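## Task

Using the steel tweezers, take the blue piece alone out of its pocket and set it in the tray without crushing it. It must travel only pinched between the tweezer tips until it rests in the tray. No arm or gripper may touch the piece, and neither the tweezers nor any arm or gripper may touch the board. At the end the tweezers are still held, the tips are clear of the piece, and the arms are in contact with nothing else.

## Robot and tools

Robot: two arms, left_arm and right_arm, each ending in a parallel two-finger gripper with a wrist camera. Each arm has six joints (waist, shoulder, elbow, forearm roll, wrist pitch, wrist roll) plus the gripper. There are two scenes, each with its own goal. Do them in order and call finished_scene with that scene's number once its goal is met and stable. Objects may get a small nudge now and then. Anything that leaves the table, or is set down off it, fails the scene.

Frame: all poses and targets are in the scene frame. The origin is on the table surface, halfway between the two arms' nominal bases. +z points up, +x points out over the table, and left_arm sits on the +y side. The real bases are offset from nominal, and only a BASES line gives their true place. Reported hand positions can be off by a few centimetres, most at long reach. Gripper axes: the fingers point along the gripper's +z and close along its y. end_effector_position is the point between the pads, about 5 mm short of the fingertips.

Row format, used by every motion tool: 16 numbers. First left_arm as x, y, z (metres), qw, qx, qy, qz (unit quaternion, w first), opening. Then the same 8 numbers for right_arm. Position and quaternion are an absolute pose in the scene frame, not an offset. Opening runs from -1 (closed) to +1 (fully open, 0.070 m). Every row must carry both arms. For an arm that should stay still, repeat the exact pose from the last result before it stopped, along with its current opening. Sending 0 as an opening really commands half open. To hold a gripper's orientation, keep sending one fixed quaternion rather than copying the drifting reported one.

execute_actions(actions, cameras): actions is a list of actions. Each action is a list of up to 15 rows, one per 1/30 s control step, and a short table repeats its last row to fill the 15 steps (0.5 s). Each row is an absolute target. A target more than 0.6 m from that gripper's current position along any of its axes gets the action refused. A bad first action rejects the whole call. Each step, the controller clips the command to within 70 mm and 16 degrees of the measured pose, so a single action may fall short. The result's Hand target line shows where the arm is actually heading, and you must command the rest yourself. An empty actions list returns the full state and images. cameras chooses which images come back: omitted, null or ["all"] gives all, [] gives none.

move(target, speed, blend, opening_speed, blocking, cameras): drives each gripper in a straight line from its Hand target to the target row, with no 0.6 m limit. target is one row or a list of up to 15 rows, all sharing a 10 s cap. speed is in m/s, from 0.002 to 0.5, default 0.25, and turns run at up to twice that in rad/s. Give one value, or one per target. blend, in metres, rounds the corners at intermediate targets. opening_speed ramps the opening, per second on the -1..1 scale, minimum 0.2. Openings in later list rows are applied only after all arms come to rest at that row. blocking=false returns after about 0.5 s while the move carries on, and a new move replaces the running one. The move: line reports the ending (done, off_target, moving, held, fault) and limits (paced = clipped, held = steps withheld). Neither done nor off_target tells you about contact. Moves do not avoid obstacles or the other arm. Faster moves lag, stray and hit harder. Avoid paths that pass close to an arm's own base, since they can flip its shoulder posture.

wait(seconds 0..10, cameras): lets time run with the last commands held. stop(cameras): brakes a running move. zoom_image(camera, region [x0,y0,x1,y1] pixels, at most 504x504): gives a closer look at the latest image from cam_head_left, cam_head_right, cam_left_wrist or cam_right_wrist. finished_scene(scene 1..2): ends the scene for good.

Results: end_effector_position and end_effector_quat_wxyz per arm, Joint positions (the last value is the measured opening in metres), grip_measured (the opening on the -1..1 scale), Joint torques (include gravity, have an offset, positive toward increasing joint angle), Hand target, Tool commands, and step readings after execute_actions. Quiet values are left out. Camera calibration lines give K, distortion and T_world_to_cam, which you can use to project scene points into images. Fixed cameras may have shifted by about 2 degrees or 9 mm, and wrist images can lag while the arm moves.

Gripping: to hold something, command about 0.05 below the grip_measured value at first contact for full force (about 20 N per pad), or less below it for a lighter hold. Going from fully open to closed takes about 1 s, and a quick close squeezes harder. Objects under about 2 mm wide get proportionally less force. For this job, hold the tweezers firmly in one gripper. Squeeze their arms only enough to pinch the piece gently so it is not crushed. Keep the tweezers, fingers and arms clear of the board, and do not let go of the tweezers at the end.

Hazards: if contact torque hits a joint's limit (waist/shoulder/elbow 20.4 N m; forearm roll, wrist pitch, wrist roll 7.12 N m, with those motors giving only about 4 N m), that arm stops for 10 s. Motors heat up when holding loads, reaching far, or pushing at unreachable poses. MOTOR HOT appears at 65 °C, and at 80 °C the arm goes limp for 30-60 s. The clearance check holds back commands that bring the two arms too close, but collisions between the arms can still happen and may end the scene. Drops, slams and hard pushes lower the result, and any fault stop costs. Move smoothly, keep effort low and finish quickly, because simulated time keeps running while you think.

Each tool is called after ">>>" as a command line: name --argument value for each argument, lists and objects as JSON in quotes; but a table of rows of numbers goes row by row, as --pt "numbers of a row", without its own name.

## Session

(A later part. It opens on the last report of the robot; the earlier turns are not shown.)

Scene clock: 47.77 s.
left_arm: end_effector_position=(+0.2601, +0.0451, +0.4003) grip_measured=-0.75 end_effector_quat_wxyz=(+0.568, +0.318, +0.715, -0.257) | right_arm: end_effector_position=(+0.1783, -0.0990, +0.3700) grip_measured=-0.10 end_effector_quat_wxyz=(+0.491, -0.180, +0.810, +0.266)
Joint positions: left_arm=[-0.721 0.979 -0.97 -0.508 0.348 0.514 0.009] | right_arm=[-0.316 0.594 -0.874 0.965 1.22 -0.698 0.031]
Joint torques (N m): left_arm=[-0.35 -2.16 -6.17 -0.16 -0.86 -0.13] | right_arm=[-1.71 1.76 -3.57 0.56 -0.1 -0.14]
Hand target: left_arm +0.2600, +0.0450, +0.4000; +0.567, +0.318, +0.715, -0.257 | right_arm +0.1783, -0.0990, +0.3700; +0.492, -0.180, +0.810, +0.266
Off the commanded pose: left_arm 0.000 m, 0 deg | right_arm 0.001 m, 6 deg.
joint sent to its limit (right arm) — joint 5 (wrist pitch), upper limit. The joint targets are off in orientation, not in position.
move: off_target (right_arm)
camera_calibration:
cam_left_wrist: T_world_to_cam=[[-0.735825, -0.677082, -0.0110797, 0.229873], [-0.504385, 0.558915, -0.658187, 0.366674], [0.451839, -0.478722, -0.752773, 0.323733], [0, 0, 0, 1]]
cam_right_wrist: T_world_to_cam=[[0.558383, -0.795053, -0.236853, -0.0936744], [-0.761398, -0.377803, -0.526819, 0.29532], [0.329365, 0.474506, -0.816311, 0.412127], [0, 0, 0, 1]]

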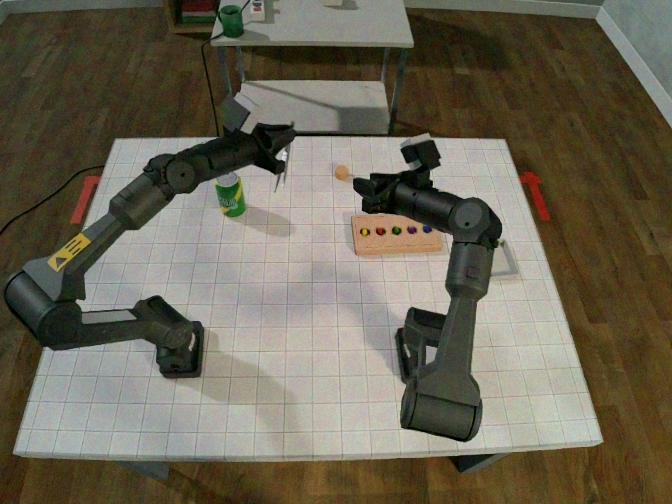

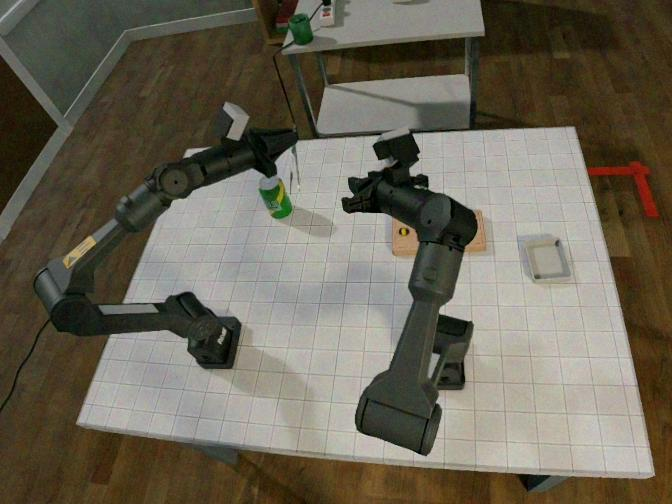

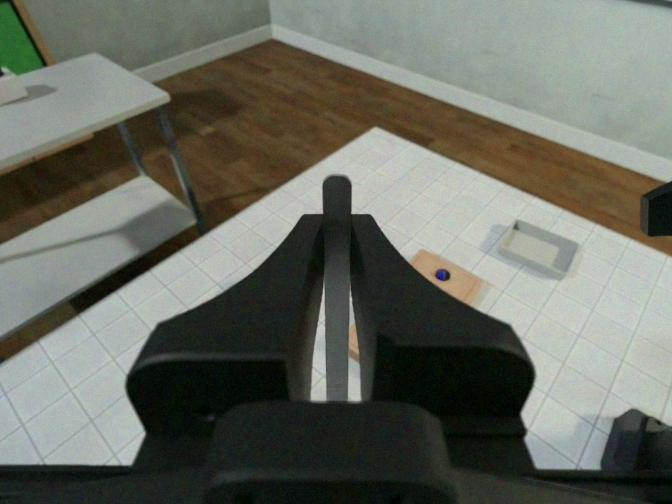

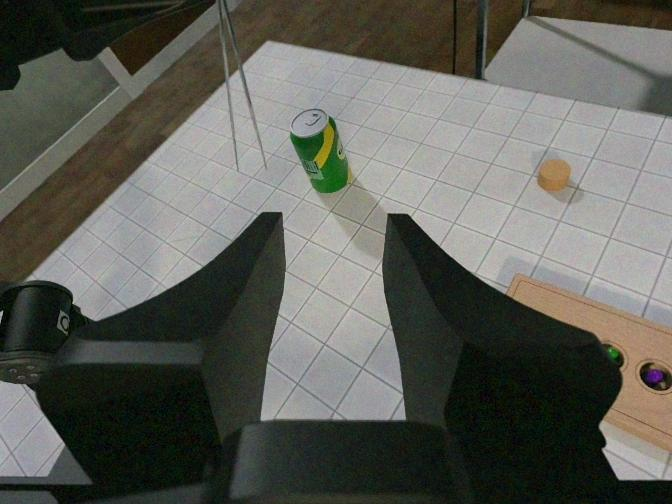

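>>> move --target '[0.26,0.045,0.40,0.567,0.318,0.715,-0.257,-0.85,0.2107,-0.0047,0.3554,0.4867,-0.2015,0.7925,0.3052,0.0]' --speed 0.06

>>> zoom_image --camera "cam_head_right" --region '[250, 90, 400, 230]'

>>> zoom_image --camera "cam_head_left" --region '[230, 90, 380, 230]'

>>> zoom_image --camera "cam_right_wrist" --region '[220, 0, 460, 240]'

Scene clock: 51.37 s.
left_arm: end_effector_position=(+0.2600, +0.0451, +0.4001) grip_measured=-0.75 end_effector_quat_wxyz=(+0.567, +0.318, +0.715, -0.257) | right_arm: end_effector_position=(+0.2108, -0.0048, +0.3554) grip_measured=+0.00 end_effector_quat_wxyz=(+0.487, -0.202, +0.793, +0.305)
Joint positions: left_arm=[-0.721 0.979 -0.97 -0.508 0.349 0.514 0.009] | right_arm=[0.869 0.859 -0.84 -0.246 0.427 0.572 0.035]
Joint torques (N m): left_arm=[-0.36 -0.89 -7.11 -0.24 -0.86 -0.16] | right_arm=[0.02 0.27 -5.01 0.06 -0.79 -0.16]
Off the commanded pose: left_arm 0.000 m, 0 deg | right_arm 0.000 m, 0 deg.
move: done
camera_calibration:
cam_left_wrist: T_world_to_cam=[[-0.736117, -0.676765, -0.0109948, 0.229804], [-0.504527, 0.559458, -0.657616, 0.366321], [0.451202, -0.478535, -0.753273, 0.323993], [0, 0, 0, 1]]
cam_right_wrist: T_world_to_cam=[[0.623116, -0.733514, -0.271449, -0.0414535], [-0.725345, -0.412126, -0.551386, 0.348849], [0.292578, 0.540471, -0.788853, 0.343168], [0, 0, 0, 1]]

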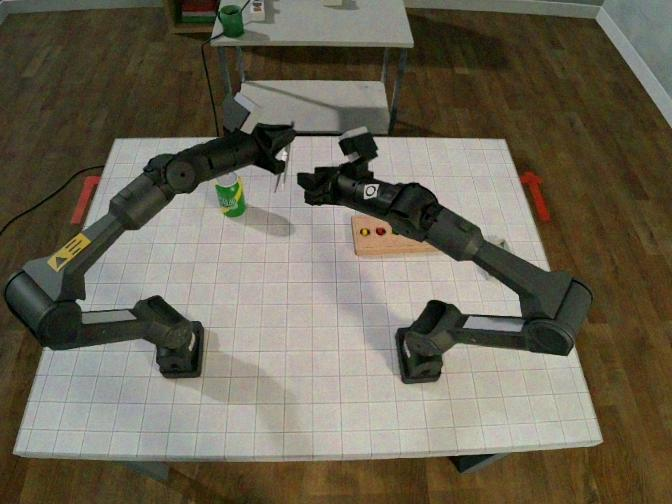

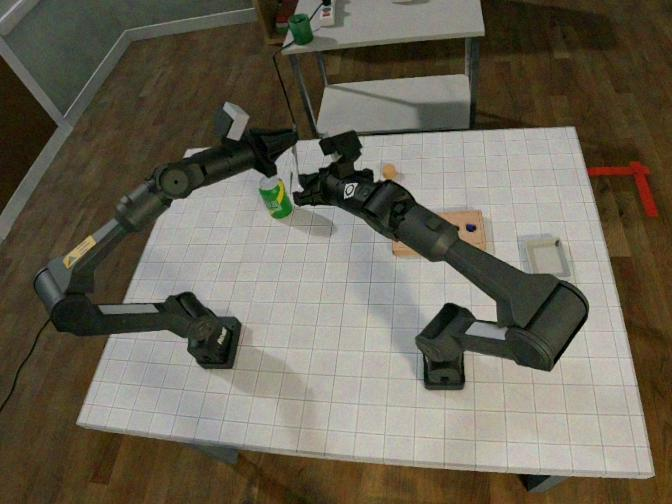

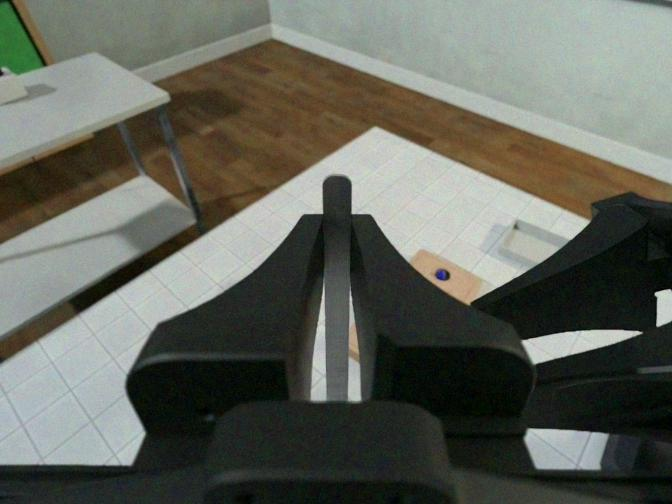

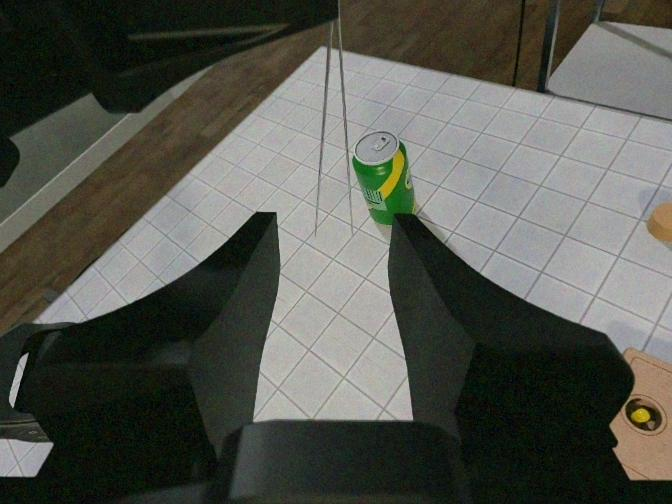

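Scaled by 3.360 from the camera's 672x504 image, which has a finer 960x720 frame.

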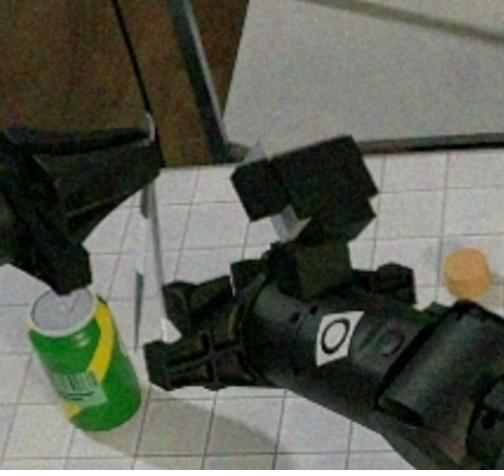

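Scaled by 3.360 from the camera's 672x504 image, which has a finer 960x720 frame.

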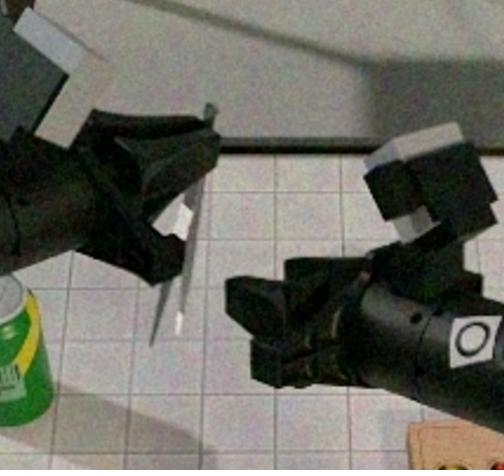

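Scaled by 2.100 from the camera's 672x504 image, which has a finer 960x720 frame.

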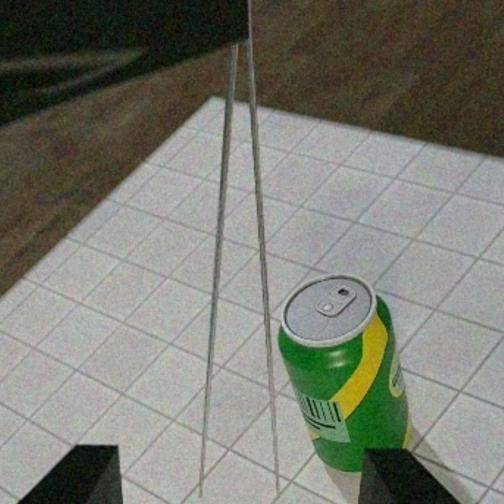

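>>> move --target '[0.26,0.045,0.40,0.567,0.318,0.715,-0.257,-0.85,0.2367,0.0225,0.3420,0.4867,-0.2015,0.7925,0.3052,0.0]' --speed 0.05

>>> zoom_image --camera "cam_head_right" --region '[250, 90, 400, 230]'

>>> zoom_image --camera "cam_head_left" --region '[230, 90, 380, 230]'

>>> zoom_image --camera "cam_right_wrist" --region '[220, 60, 460, 300]'

Scene clock: 53.07 s.
left_arm: end_effector_position=(+0.2600, +0.0451, +0.4001) grip_measured=-0.75 end_effector_quat_wxyz=(+0.567, +0.318, +0.715, -0.257) | right_arm: end_effector_position=(+0.2368, +0.0229, +0.3416) grip_measured=+0.00 end_effector_quat_wxyz=(+0.487, -0.202, +0.793, +0.305)
Joint positions: left_arm=[-0.721 0.979 -0.97 -0.508 0.349 0.514 0.009] | right_arm=[0.84 1 -0.849 -0.252 0.293 0.579 0.035]
Joint torques (N m): left_arm=[-0.12 -0.95 -6.82 -0.27 -0.89 -0.18] | right_arm=[-1.09 -1.76 -5.11 -0.2 -0.78 0.05]
Off the commanded pose: left_arm 0.000 m, 0 deg | right_arm 0.001 m, 0 deg.
move: done
camera_calibration:
cam_left_wrist: T_world_to_cam=[[-0.736117, -0.676765, -0.0109948, 0.229804], [-0.504527, 0.559458, -0.657616, 0.366321], [0.451202, -0.478535, -0.753273, 0.323993], [0, 0, 0, 1]]
cam_right_wrist: T_world_to_cam=[[0.62345, -0.733306, -0.271242, -0.0412542], [-0.725345, -0.41296, -0.550763, 0.37138], [0.291865, 0.540117, -0.789359, 0.310109], [0, 0, 0, 1]]

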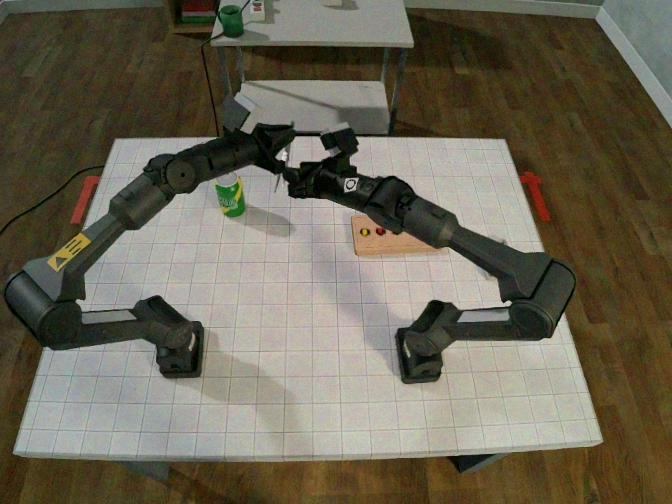

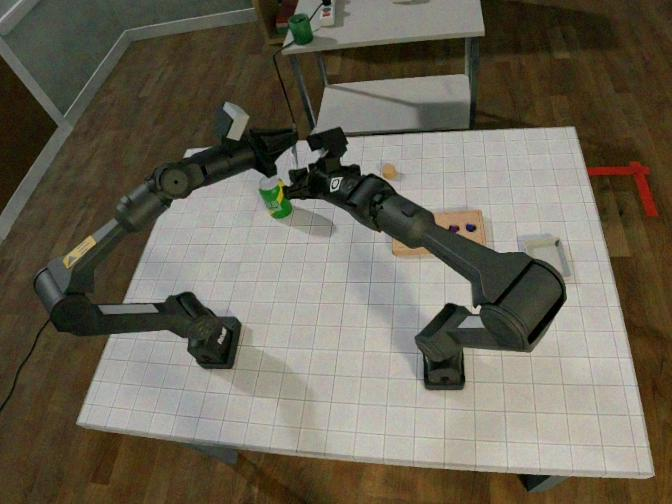

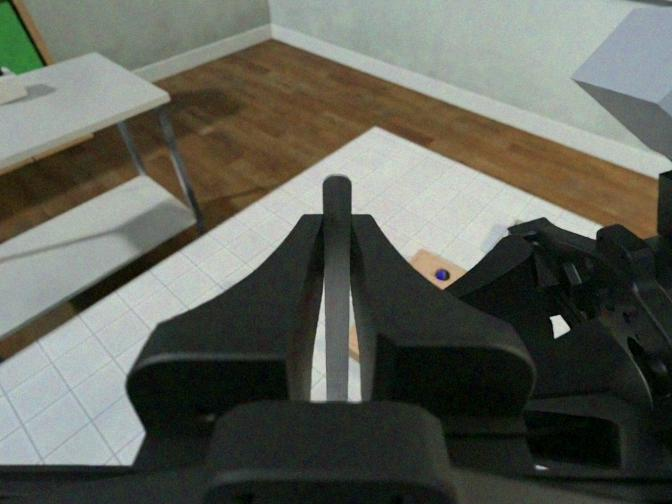

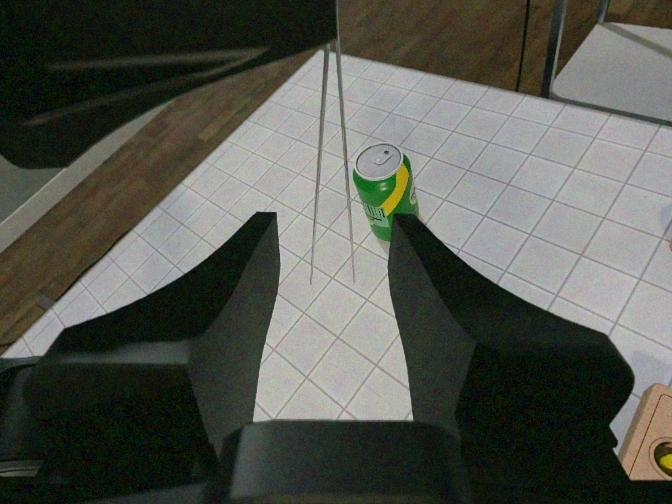

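Scaled by 3.360 from the camera's 672x504 image, which has a finer 960x720 frame.

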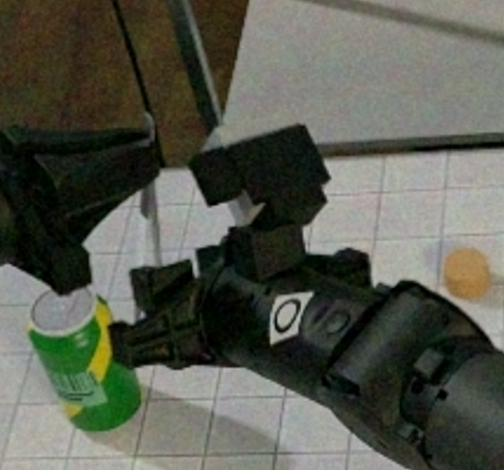

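Scaled by 3.360 from the camera's 672x504 image, which has a finer 960x720 frame.

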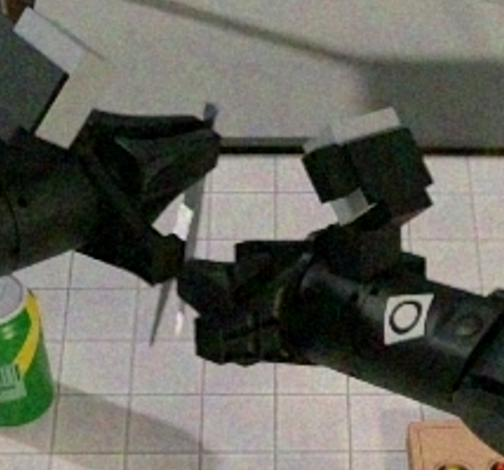

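Scaled by 2.100 from the camera's 672x504 image, which has a finer 960x720 frame.

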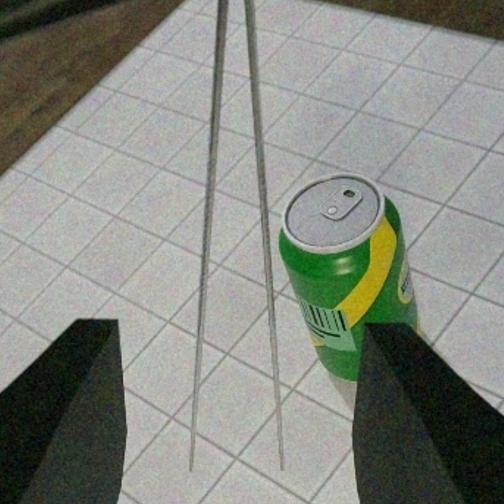

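>>> move --target '[0.26,0.045,0.40,0.567,0.318,0.715,-0.257,-0.85,0.2561,0.0429,0.3318,0.4867,-0.2015,0.7925,0.3052,0.0]' --speed 0.04

>>> zoom_image --camera "cam_head_right" --region '[250, 90, 400, 230]'

>>> zoom_image --camera "cam_head_left" --region '[230, 90, 380, 230]'

>>> zoom_image --camera "cam_right_wrist" --region '[220, 120, 460, 360]'

Scene clock: 54.80 s.
left_arm: end_effector_position=(+0.2600, +0.0451, +0.4001) grip_measured=-0.75 end_effector_quat_wxyz=(+0.567, +0.318, +0.715, -0.257) | right_arm: end_effector_position=(+0.2563, +0.0430, +0.3313) grip_measured=+0.00 end_effector_quat_wxyz=(+0.487, -0.202, +0.793, +0.305)
Joint positions: left_arm=[-0.721 0.979 -0.97 -0.508 0.349 0.514 0.009] | right_arm=[0.826 1.107 -0.87 -0.296 0.206 0.622 0.035]
Joint torques (N m): left_arm=[-0.13 -0.97 -6.73 -0.31 -0.9 -0.13] | right_arm=[-0.71 -2.36 -5.08 -0.2 -0.78 0.04]
Off the commanded pose: left_arm 0.000 m, 0 deg | right_arm 0.001 m, 0 deg.
move: done
camera_calibration:
cam_left_wrist: T_world_to_cam=[[-0.736117, -0.676765, -0.0109948, 0.229804], [-0.504527, 0.559458, -0.657616, 0.366321], [0.451202, -0.478535, -0.753273, 0.323993], [0, 0, 0, 1]]
cam_right_wrist: T_world_to_cam=[[0.62279, -0.733883, -0.271197, -0.0413017], [-0.725782, -0.412464, -0.550558, 0.38817], [0.292186, 0.539712, -0.789518, 0.285366], [0, 0, 0, 1]]

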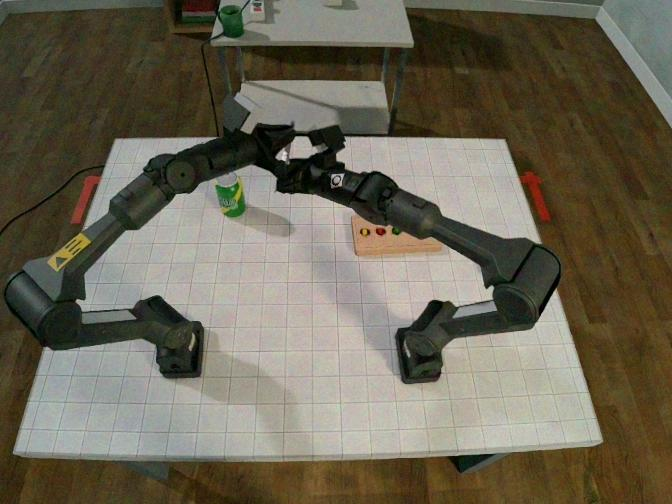

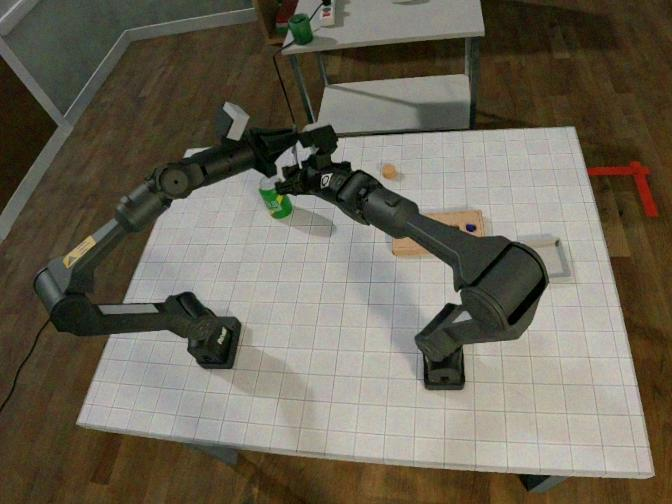

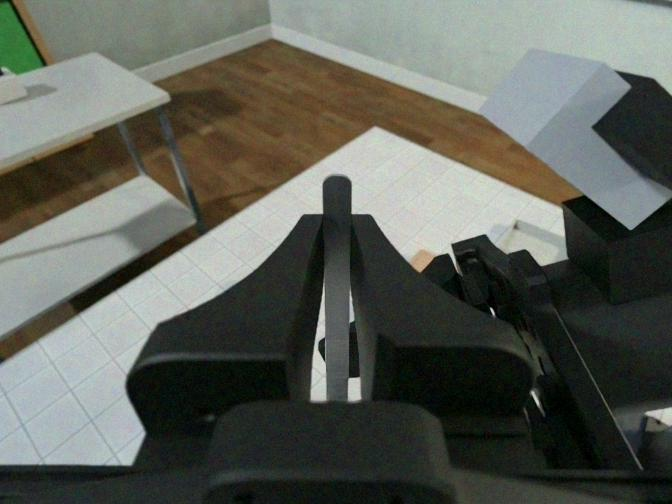

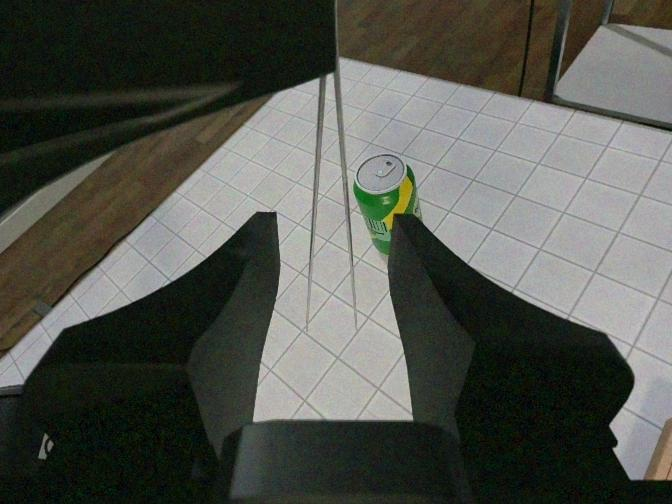

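Scaled by 3.360 from the camera's 672x504 image, which has a finer 960x720 frame.

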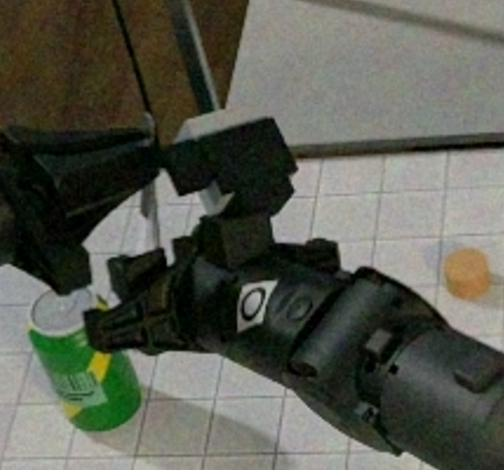

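Scaled by 3.360 from the camera's 672x504 image, which has a finer 960x720 frame.

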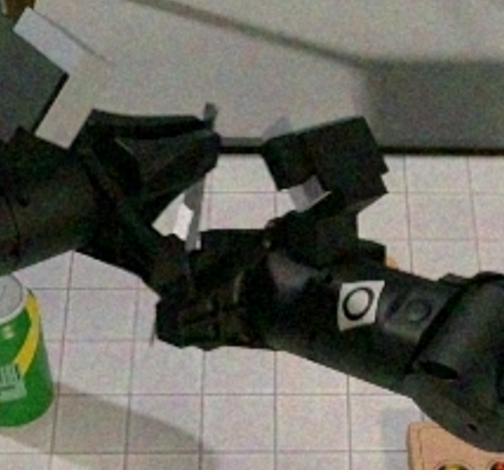

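Scaled by 2.100 from the camera's 672x504 image, which has a finer 960x720 frame.

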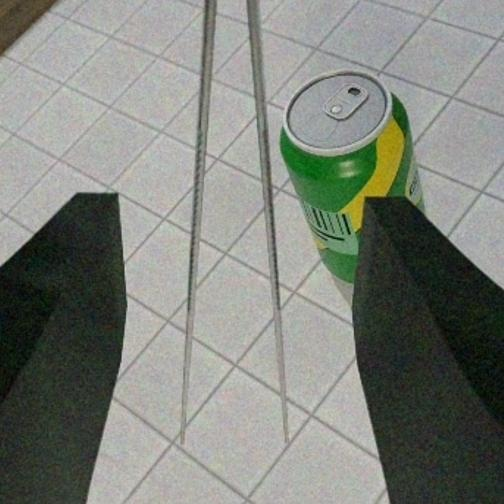

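>>> move --pt "0.26 0.045 0.40 0.567 0.318 0.715 -0.257 -0.85 0.2586 0.0456 0.3305 0.4867 -0.2015 0.7925 0.3052 0.0" --pt "0.26 0.045 0.40 0.567 0.318 0.715 -0.257 -0.85 0.2586 0.0456 0.3305 0.4867 -0.2015 0.7925 0.3052 -0.6" --speed 0.03 --opening_speed 0.4 --cameras '["cam_right_wrist"]'

>>> zoom_image --camera "cam_right_wrist" --region '[220, 120, 460, 360]'

Scene clock: 58.20 s.
left_arm: end_effector_position=(+0.2600, +0.0451, +0.4001) grip_measured=-0.75 end_effector_quat_wxyz=(+0.567, +0.318, +0.715, -0.257) | right_arm: end_effector_position=(+0.2583, +0.0456, +0.3303) grip_measured=-0.60 end_effector_quat_wxyz=(+0.487, -0.202, +0.793, +0.305)
Joint positions: left_arm=[-0.721 0.979 -0.97 -0.508 0.349 0.514 0.009] | right_arm=[0.826 1.12 -0.874 -0.305 0.197 0.632 0.014]
Joint torques (N m): left_arm=[0.01 -1.09 -6.16 -0.36 -0.94 -0.15] | right_arm=[-1.67 -1.6 -5.15 -0.15 -0.93 0.05]
Off the commanded pose: left_arm 0.000 m, 0 deg | right_arm 0.000 m, 0 deg.
move: done
camera_calibration:
cam_right_wrist: T_world_to_cam=[[0.623543, -0.733233, -0.271227, -0.0410688], [-0.7252, -0.412892, -0.551003, 0.390209], [0.292026, 0.540268, -0.789197, 0.28251], [0, 0, 0, 1]]
Images, in order: cam_right_wrist.

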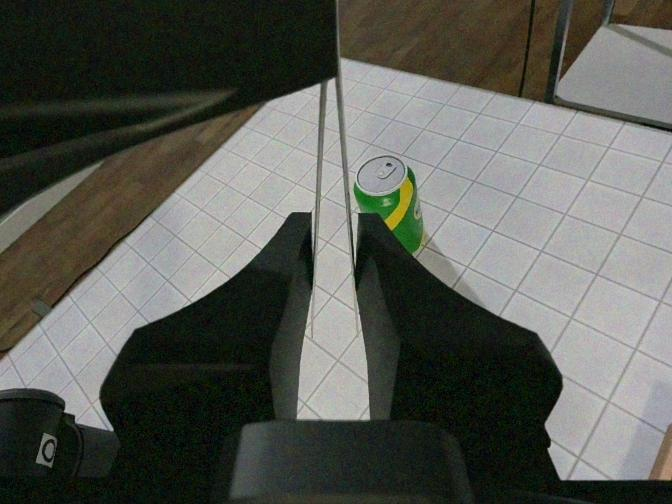

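Scaled by 2.100 from the camera's 672x504 image, which has a finer 960x720 frame.

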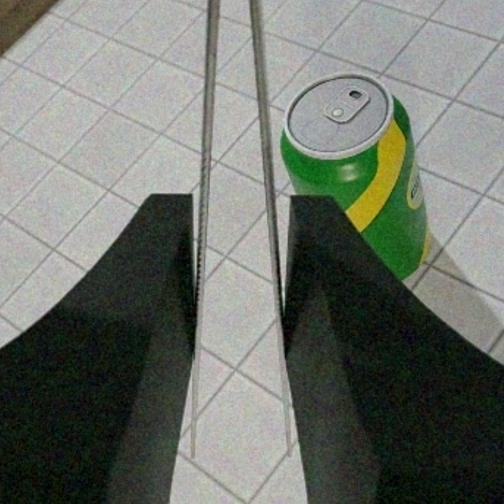

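>>> move --target '[0.26,0.045,0.40,0.567,0.318,0.715,-0.257,-0.85,0.2584,0.0456,0.3303,0.4867,-0.2015,0.7925,0.3052,-0.80]' --speed 0.03 --opening_speed 0.25 --cameras '["cam_right_wrist"]'

>>> zoom_image --camera "cam_right_wrist" --region '[220, 120, 460, 360]'

Scene clock: 59.87 s.
left_arm: end_effector_position=(+0.2600, +0.0451, +0.4001) grip_measured=-0.75 end_effector_quat_wxyz=(+0.567, +0.318, +0.715, -0.257) | right_arm: end_effector_position=(+0.2585, +0.0456, +0.3306) grip_measured=-0.79 end_effector_quat_wxyz=(+0.487, -0.202, +0.793, +0.305)
Joint positions: left_arm=[-0.721 0.979 -0.97 -0.508 0.349 0.514 0.009] | right_arm=[0.826 1.12 -0.874 -0.311 0.196 0.638 0.007]
Joint torques (N m): left_arm=[0.05 -1.31 -6.08 -0.39 -0.94 -0.12] | right_arm=[0.08 -2.47 -4.28 -0.16 -0.83 0.1]
Off the commanded pose: left_arm 0.000 m, 0 deg | right_arm 0.000 m, 0 deg.
move: done
camera_calibration:
cam_right_wrist: T_world_to_cam=[[0.623195, -0.733546, -0.271181, -0.0410812], [-0.725014, -0.411878, -0.552006, 0.390702], [0.293228, 0.540617, -0.788512, 0.282132], [0, 0, 0, 1]]
Images, in order: cam_right_wrist.

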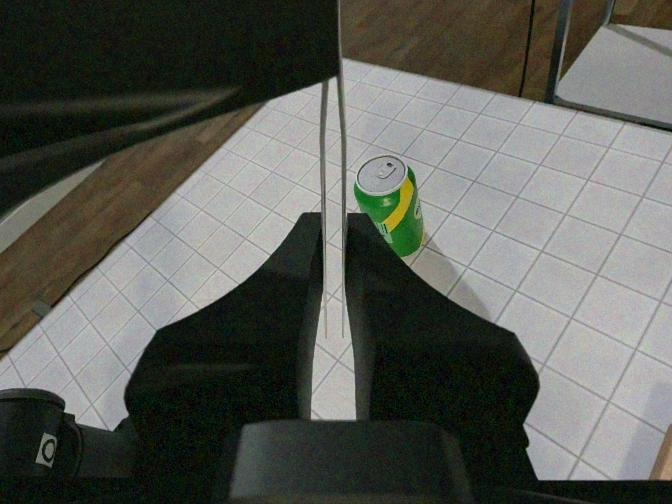

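Scaled by 2.100 from the camera's 672x504 image, which has a finer 960x720 frame.

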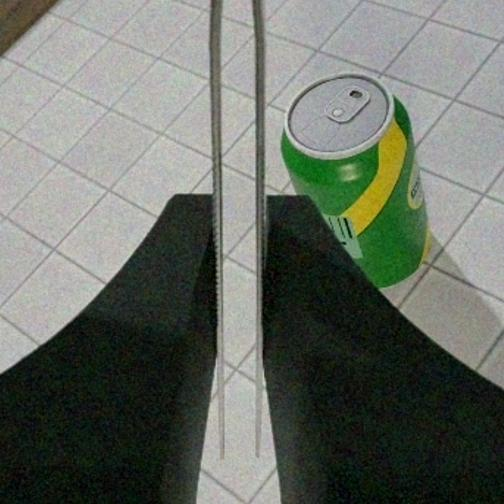

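>>> move --pt "0.26 0.045 0.40 0.567 0.318 0.715 -0.257 -0.4 0.2585 0.0456 0.3305 0.4867 -0.2015 0.7925 0.3052 -0.81" --pt "0.195 0.117 0.422 0.567 0.318 0.715 -0.257 -0.4 0.2585 0.0456 0.3305 0.4867 -0.2015 0.7925 0.3052 -0.81" --speed 0.05 --opening_speed 0.3

>>> zoom_image --camera "cam_right_wrist" --region '[220, 120, 460, 360]'

Scene clock: 64.77 s.
left_arm: end_effector_position=(+0.1948, +0.1169, +0.4225) grip_measured=-0.40 end_effector_quat_wxyz=(+0.568, +0.318, +0.715, -0.257) | right_arm: end_effector_position=(+0.2584, +0.0455, +0.3303) grip_measured=-0.80 end_effector_quat_wxyz=(+0.487, -0.202, +0.793, +0.305)
Joint positions: left_arm=[-0.203 0.683 -0.967 -0.909 0.901 0.848 0.021] | right_arm=[0.826 1.12 -0.874 -0.308 0.198 0.635 0.007]
Joint torques (N m): left_arm=[-0.22 2.85 -4.7 -0.65 -0.94 -0.14] | right_arm=[-1.66 -3.34 -5.31 0.01 -0.99 -0.11]
Off the commanded pose: left_arm 0.001 m, 0 deg | right_arm 0.000 m, 0 deg.
move: done
camera_calibration:
cam_left_wrist: T_world_to_cam=[[-0.735324, -0.677631, -0.010682, 0.230444], [-0.504989, 0.558359, -0.658196, 0.308381], [0.451978, -0.478593, -0.752771, 0.404338], [0, 0, 0, 1]]
cam_right_wrist: T_world_to_cam=[[0.623032, -0.733718, -0.271087, -0.0411185], [-0.725492, -0.412502, -0.550911, 0.390247], [0.29239, 0.539907, -0.789309, 0.282476], [0, 0, 0, 1]]

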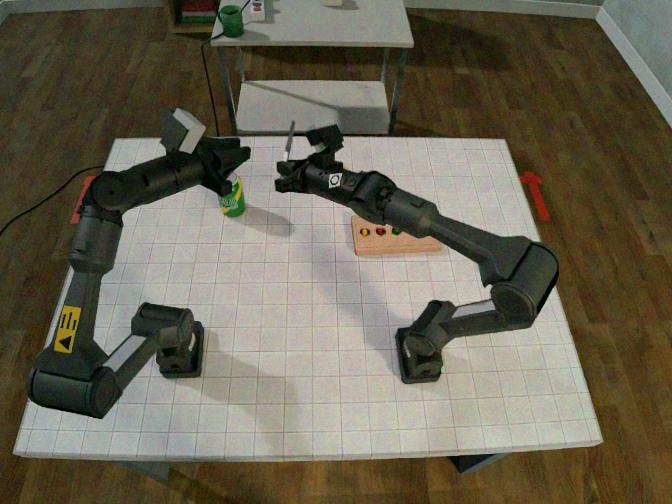

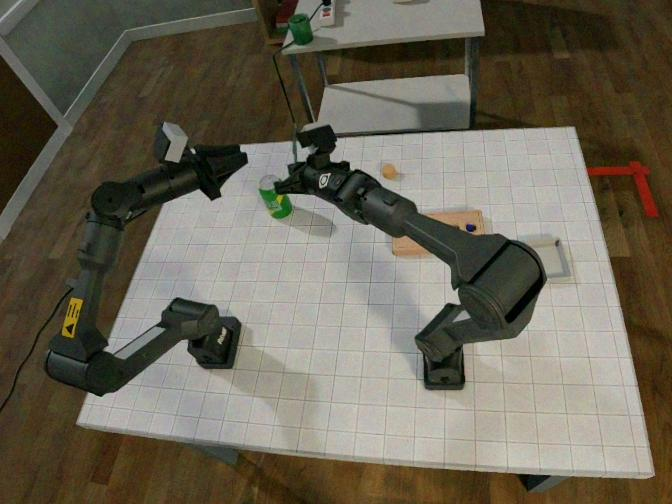

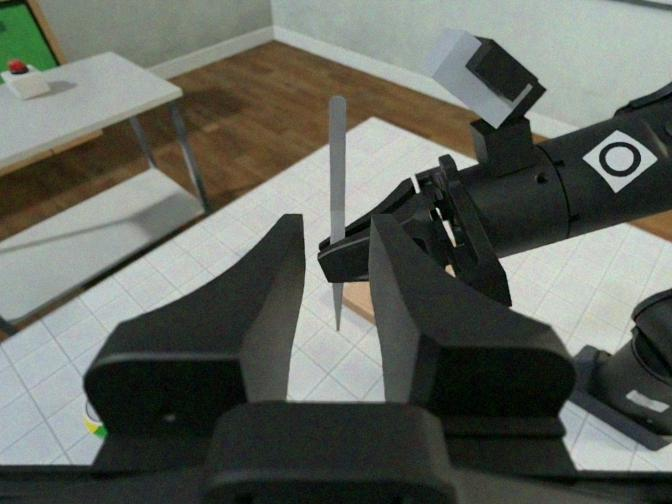

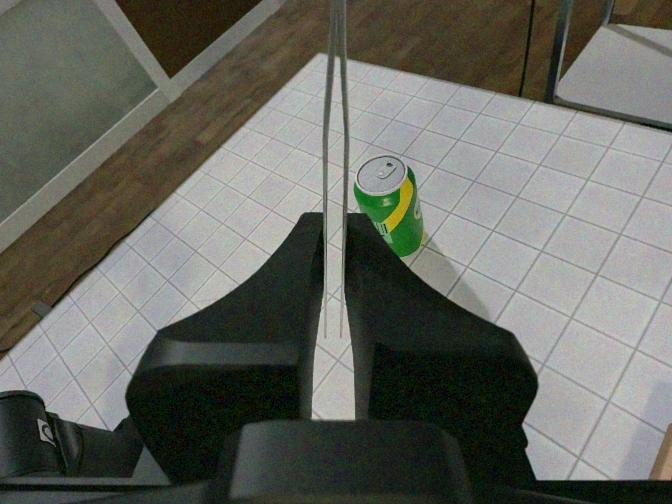

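Scaled by 2.100 from the camera's 672x504 image, which has a finer 960x720 frame.

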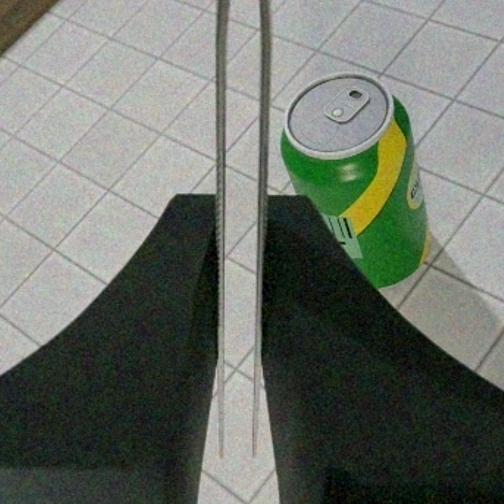

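>>> move --pt "0.195 0.117 0.422 0.567 0.318 0.715 -0.257 -0.4 0.27 -0.08 0.32 0.5219 -0.1472 0.8352 0.0920 -0.81" --pt "0.195 0.117 0.422 0.567 0.318 0.715 -0.257 -0.4 0.3471 -0.2941 0.22 0.5279 0.0739 0.8448 -0.0462 -0.81" --speed 0.08 --blend 0.03

>>> zoom_image --camera "cam_right_wrist" --region '[220, 220, 460, 460]'

>>> zoom_image --camera "cam_head_right" --region '[400, 160, 600, 310]'

Scene clock: 74.20 s.
left_arm: end_effector_position=(+0.1949, +0.1169, +0.4221) grip_measured=-0.40 end_effector_quat_wxyz=(+0.567, +0.318, +0.715, -0.257) | right_arm: end_effector_position=(+0.3472, -0.2942, +0.2195) grip_measured=-0.80 end_effector_quat_wxyz=(+0.527, +0.074, +0.845, -0.046)
Joint positions: left_arm=[-0.194 0.684 -0.966 -0.919 0.909 0.857 0.021] | right_arm=[-0.254 1.139 -0.52 -0.365 -0.082 0.35 0.007]
Joint torques (N m): left_arm=[0.17 2.71 -5.05 -0.94 -0.64 0.04] | right_arm=[0.34 -2.85 -5 0.11 -0.74 -0.01]
Off the commanded pose: left_arm 0.000 m, 0 deg | right_arm 0.001 m, 0 deg.
move: done
camera_calibration:
cam_left_wrist: T_world_to_cam=[[-0.736392, -0.676473, -0.0105539, 0.230569], [-0.504461, 0.559404, -0.657713, 0.307773], [0.450829, -0.47901, -0.753194, 0.404464], [0, 0, 0, 1]]
cam_right_wrist: T_world_to_cam=[[-0.168673, -0.985538, 0.0162331, -0.238036], [-0.858751, 0.13885, -0.493221, 0.449255], [0.483834, -0.0971331, -0.869753, 0.116254], [0, 0, 0, 1]]

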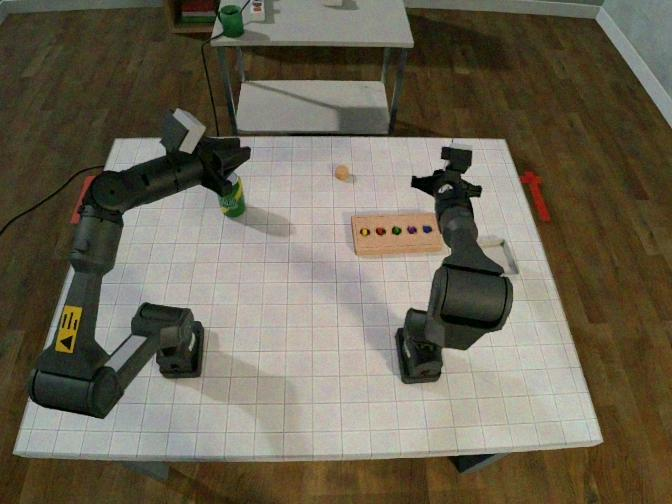

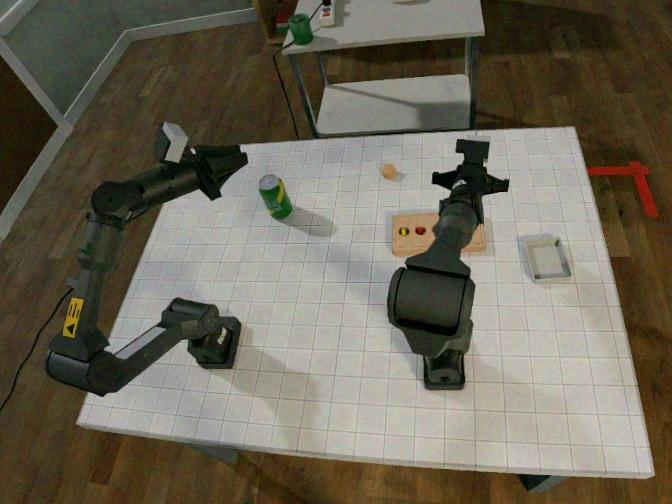

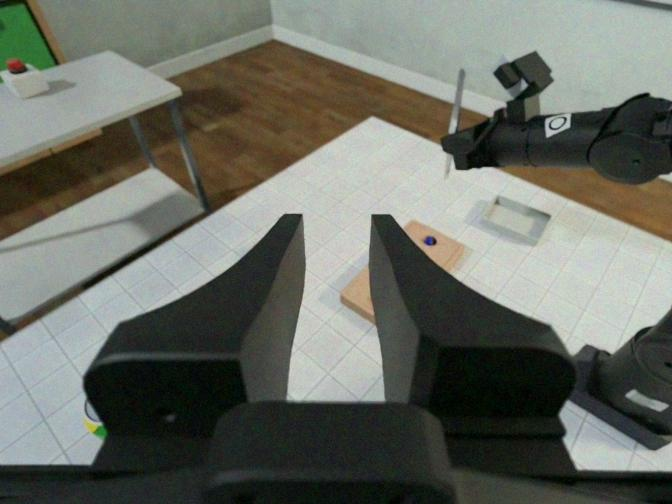

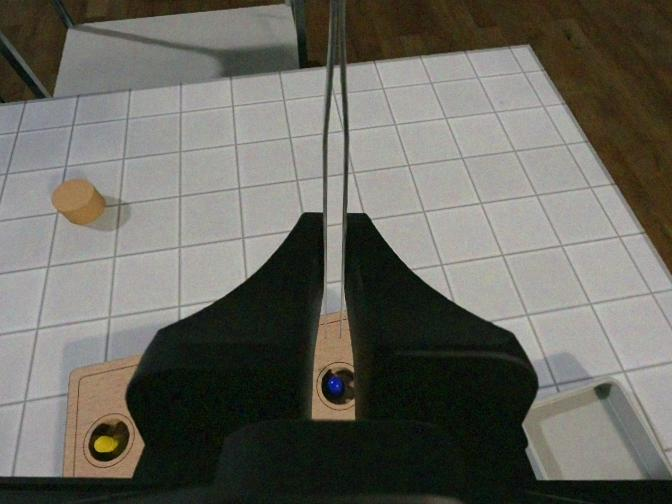

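Scaled by 2.100 from the camera's 672x504 image, which has a finer 960x720 frame.

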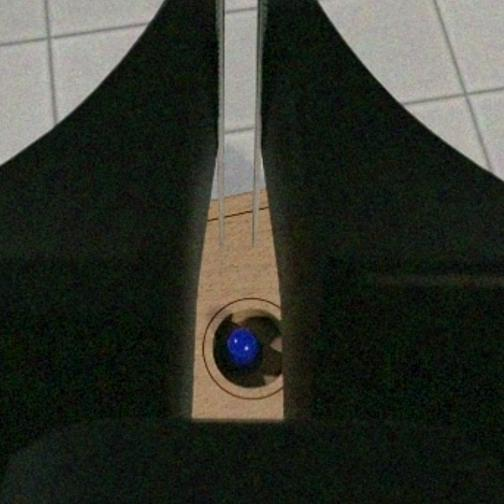

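Scaled by 2.520 from the camera's 672x504 image, which has a finer 960x720 frame.

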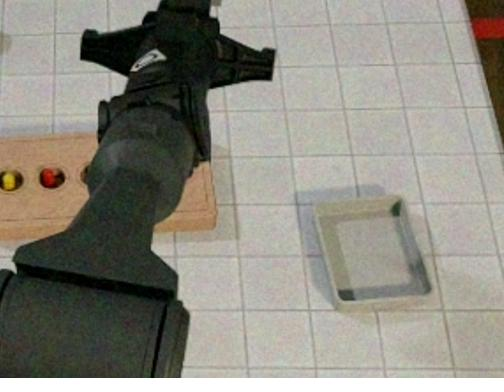

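>>> move --pt "0.21 0.03 0.32 0.48 0.42 0.70 -0.31 -0.4 0.3471 -0.2941 0.22 0.5279 0.0739 0.8448 -0.0462 -0.81" --pt "0.235 -0.09 0.22 0.421 0.475 0.693 -0.342 -0.4 0.3471 -0.2941 0.22 0.5279 0.0739 0.8448 -0.0462 -0.81" --speed 0.12 --blend 0.03

Scene clock: 80.87 s.
left_arm: end_effector_position=(+0.2353, -0.0901, +0.2205) grip_measured=-0.40 end_effector_quat_wxyz=(+0.405, +0.483, +0.699, -0.337) | right_arm: end_effector_position=(+0.3471, -0.2942, +0.2197) grip_measured=-0.80 end_effector_quat_wxyz=(+0.528, +0.074, +0.845, -0.046)
Joint positions: left_arm=[-0.892 1.508 -0.845 -1.737 0.411 1.876 0.021] | right_arm=[-0.253 1.139 -0.52 -0.354 -0.082 0.34 0.007]
Joint torques (N m): left_arm=[-0.07 -8.23 -5.12 -0.37 0.66 0.14] | right_arm=[0.54 -3.14 -4.4 0.13 -0.74 -0.13]
Hand target: left_arm +0.2351, -0.0899, +0.2203; +0.405, +0.484, +0.699, -0.337 | right_arm +0.3471, -0.2941, +0.2200; +0.528, +0.074, +0.845, -0.046
Off the commanded pose: left_arm 0.001 m, 2 deg | right_arm 0.000 m, 0 deg.
joint sent to its limit (left arm) — joint 4 (forearm roll), lower limit. The joint targets still meet the commanded pose.
move: done
camera_calibration:
cam_left_wrist: T_world_to_cam=[[-0.946929, -0.315891, 0.0594782, 0.184729], [-0.306527, 0.831686, -0.462968, 0.246368], [0.0967804, -0.45663, -0.884377, 0.249452], [0, 0, 0, 1]]
cam_right_wrist: T_world_to_cam=[[-0.168769, -0.985512, 0.0168142, -0.238069], [-0.858613, 0.138618, -0.493527, 0.449212], [0.484046, -0.0977292, -0.869568, 0.116192], [0, 0, 0, 1]]

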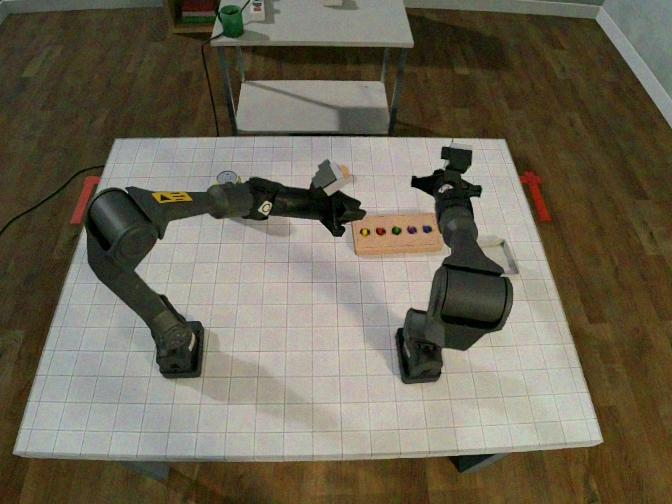

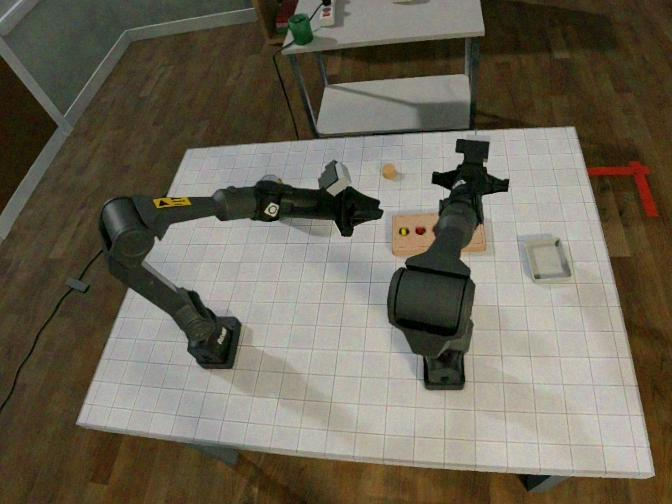

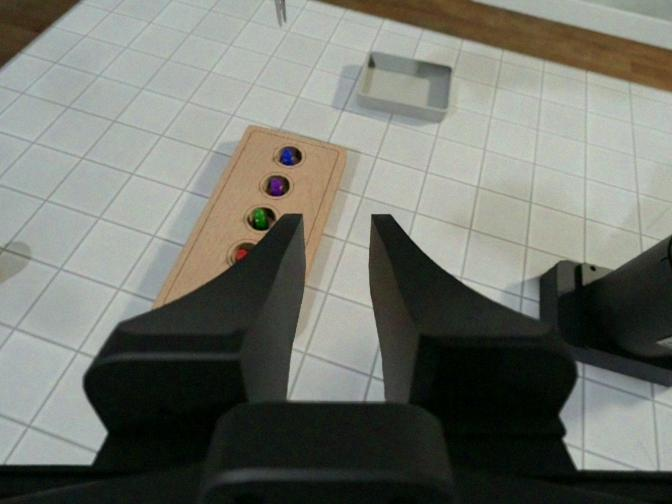

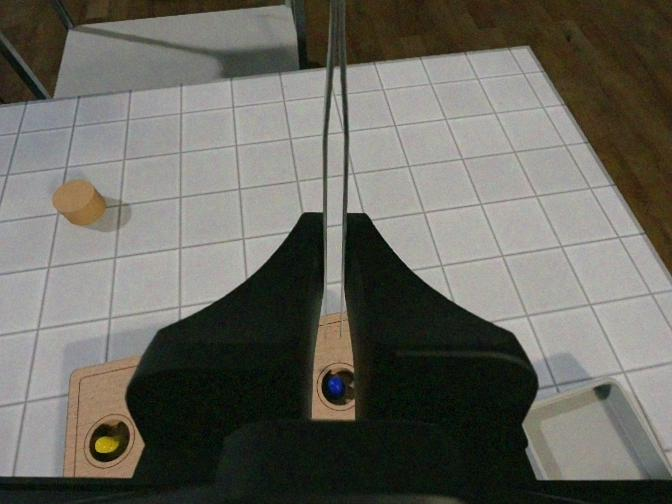

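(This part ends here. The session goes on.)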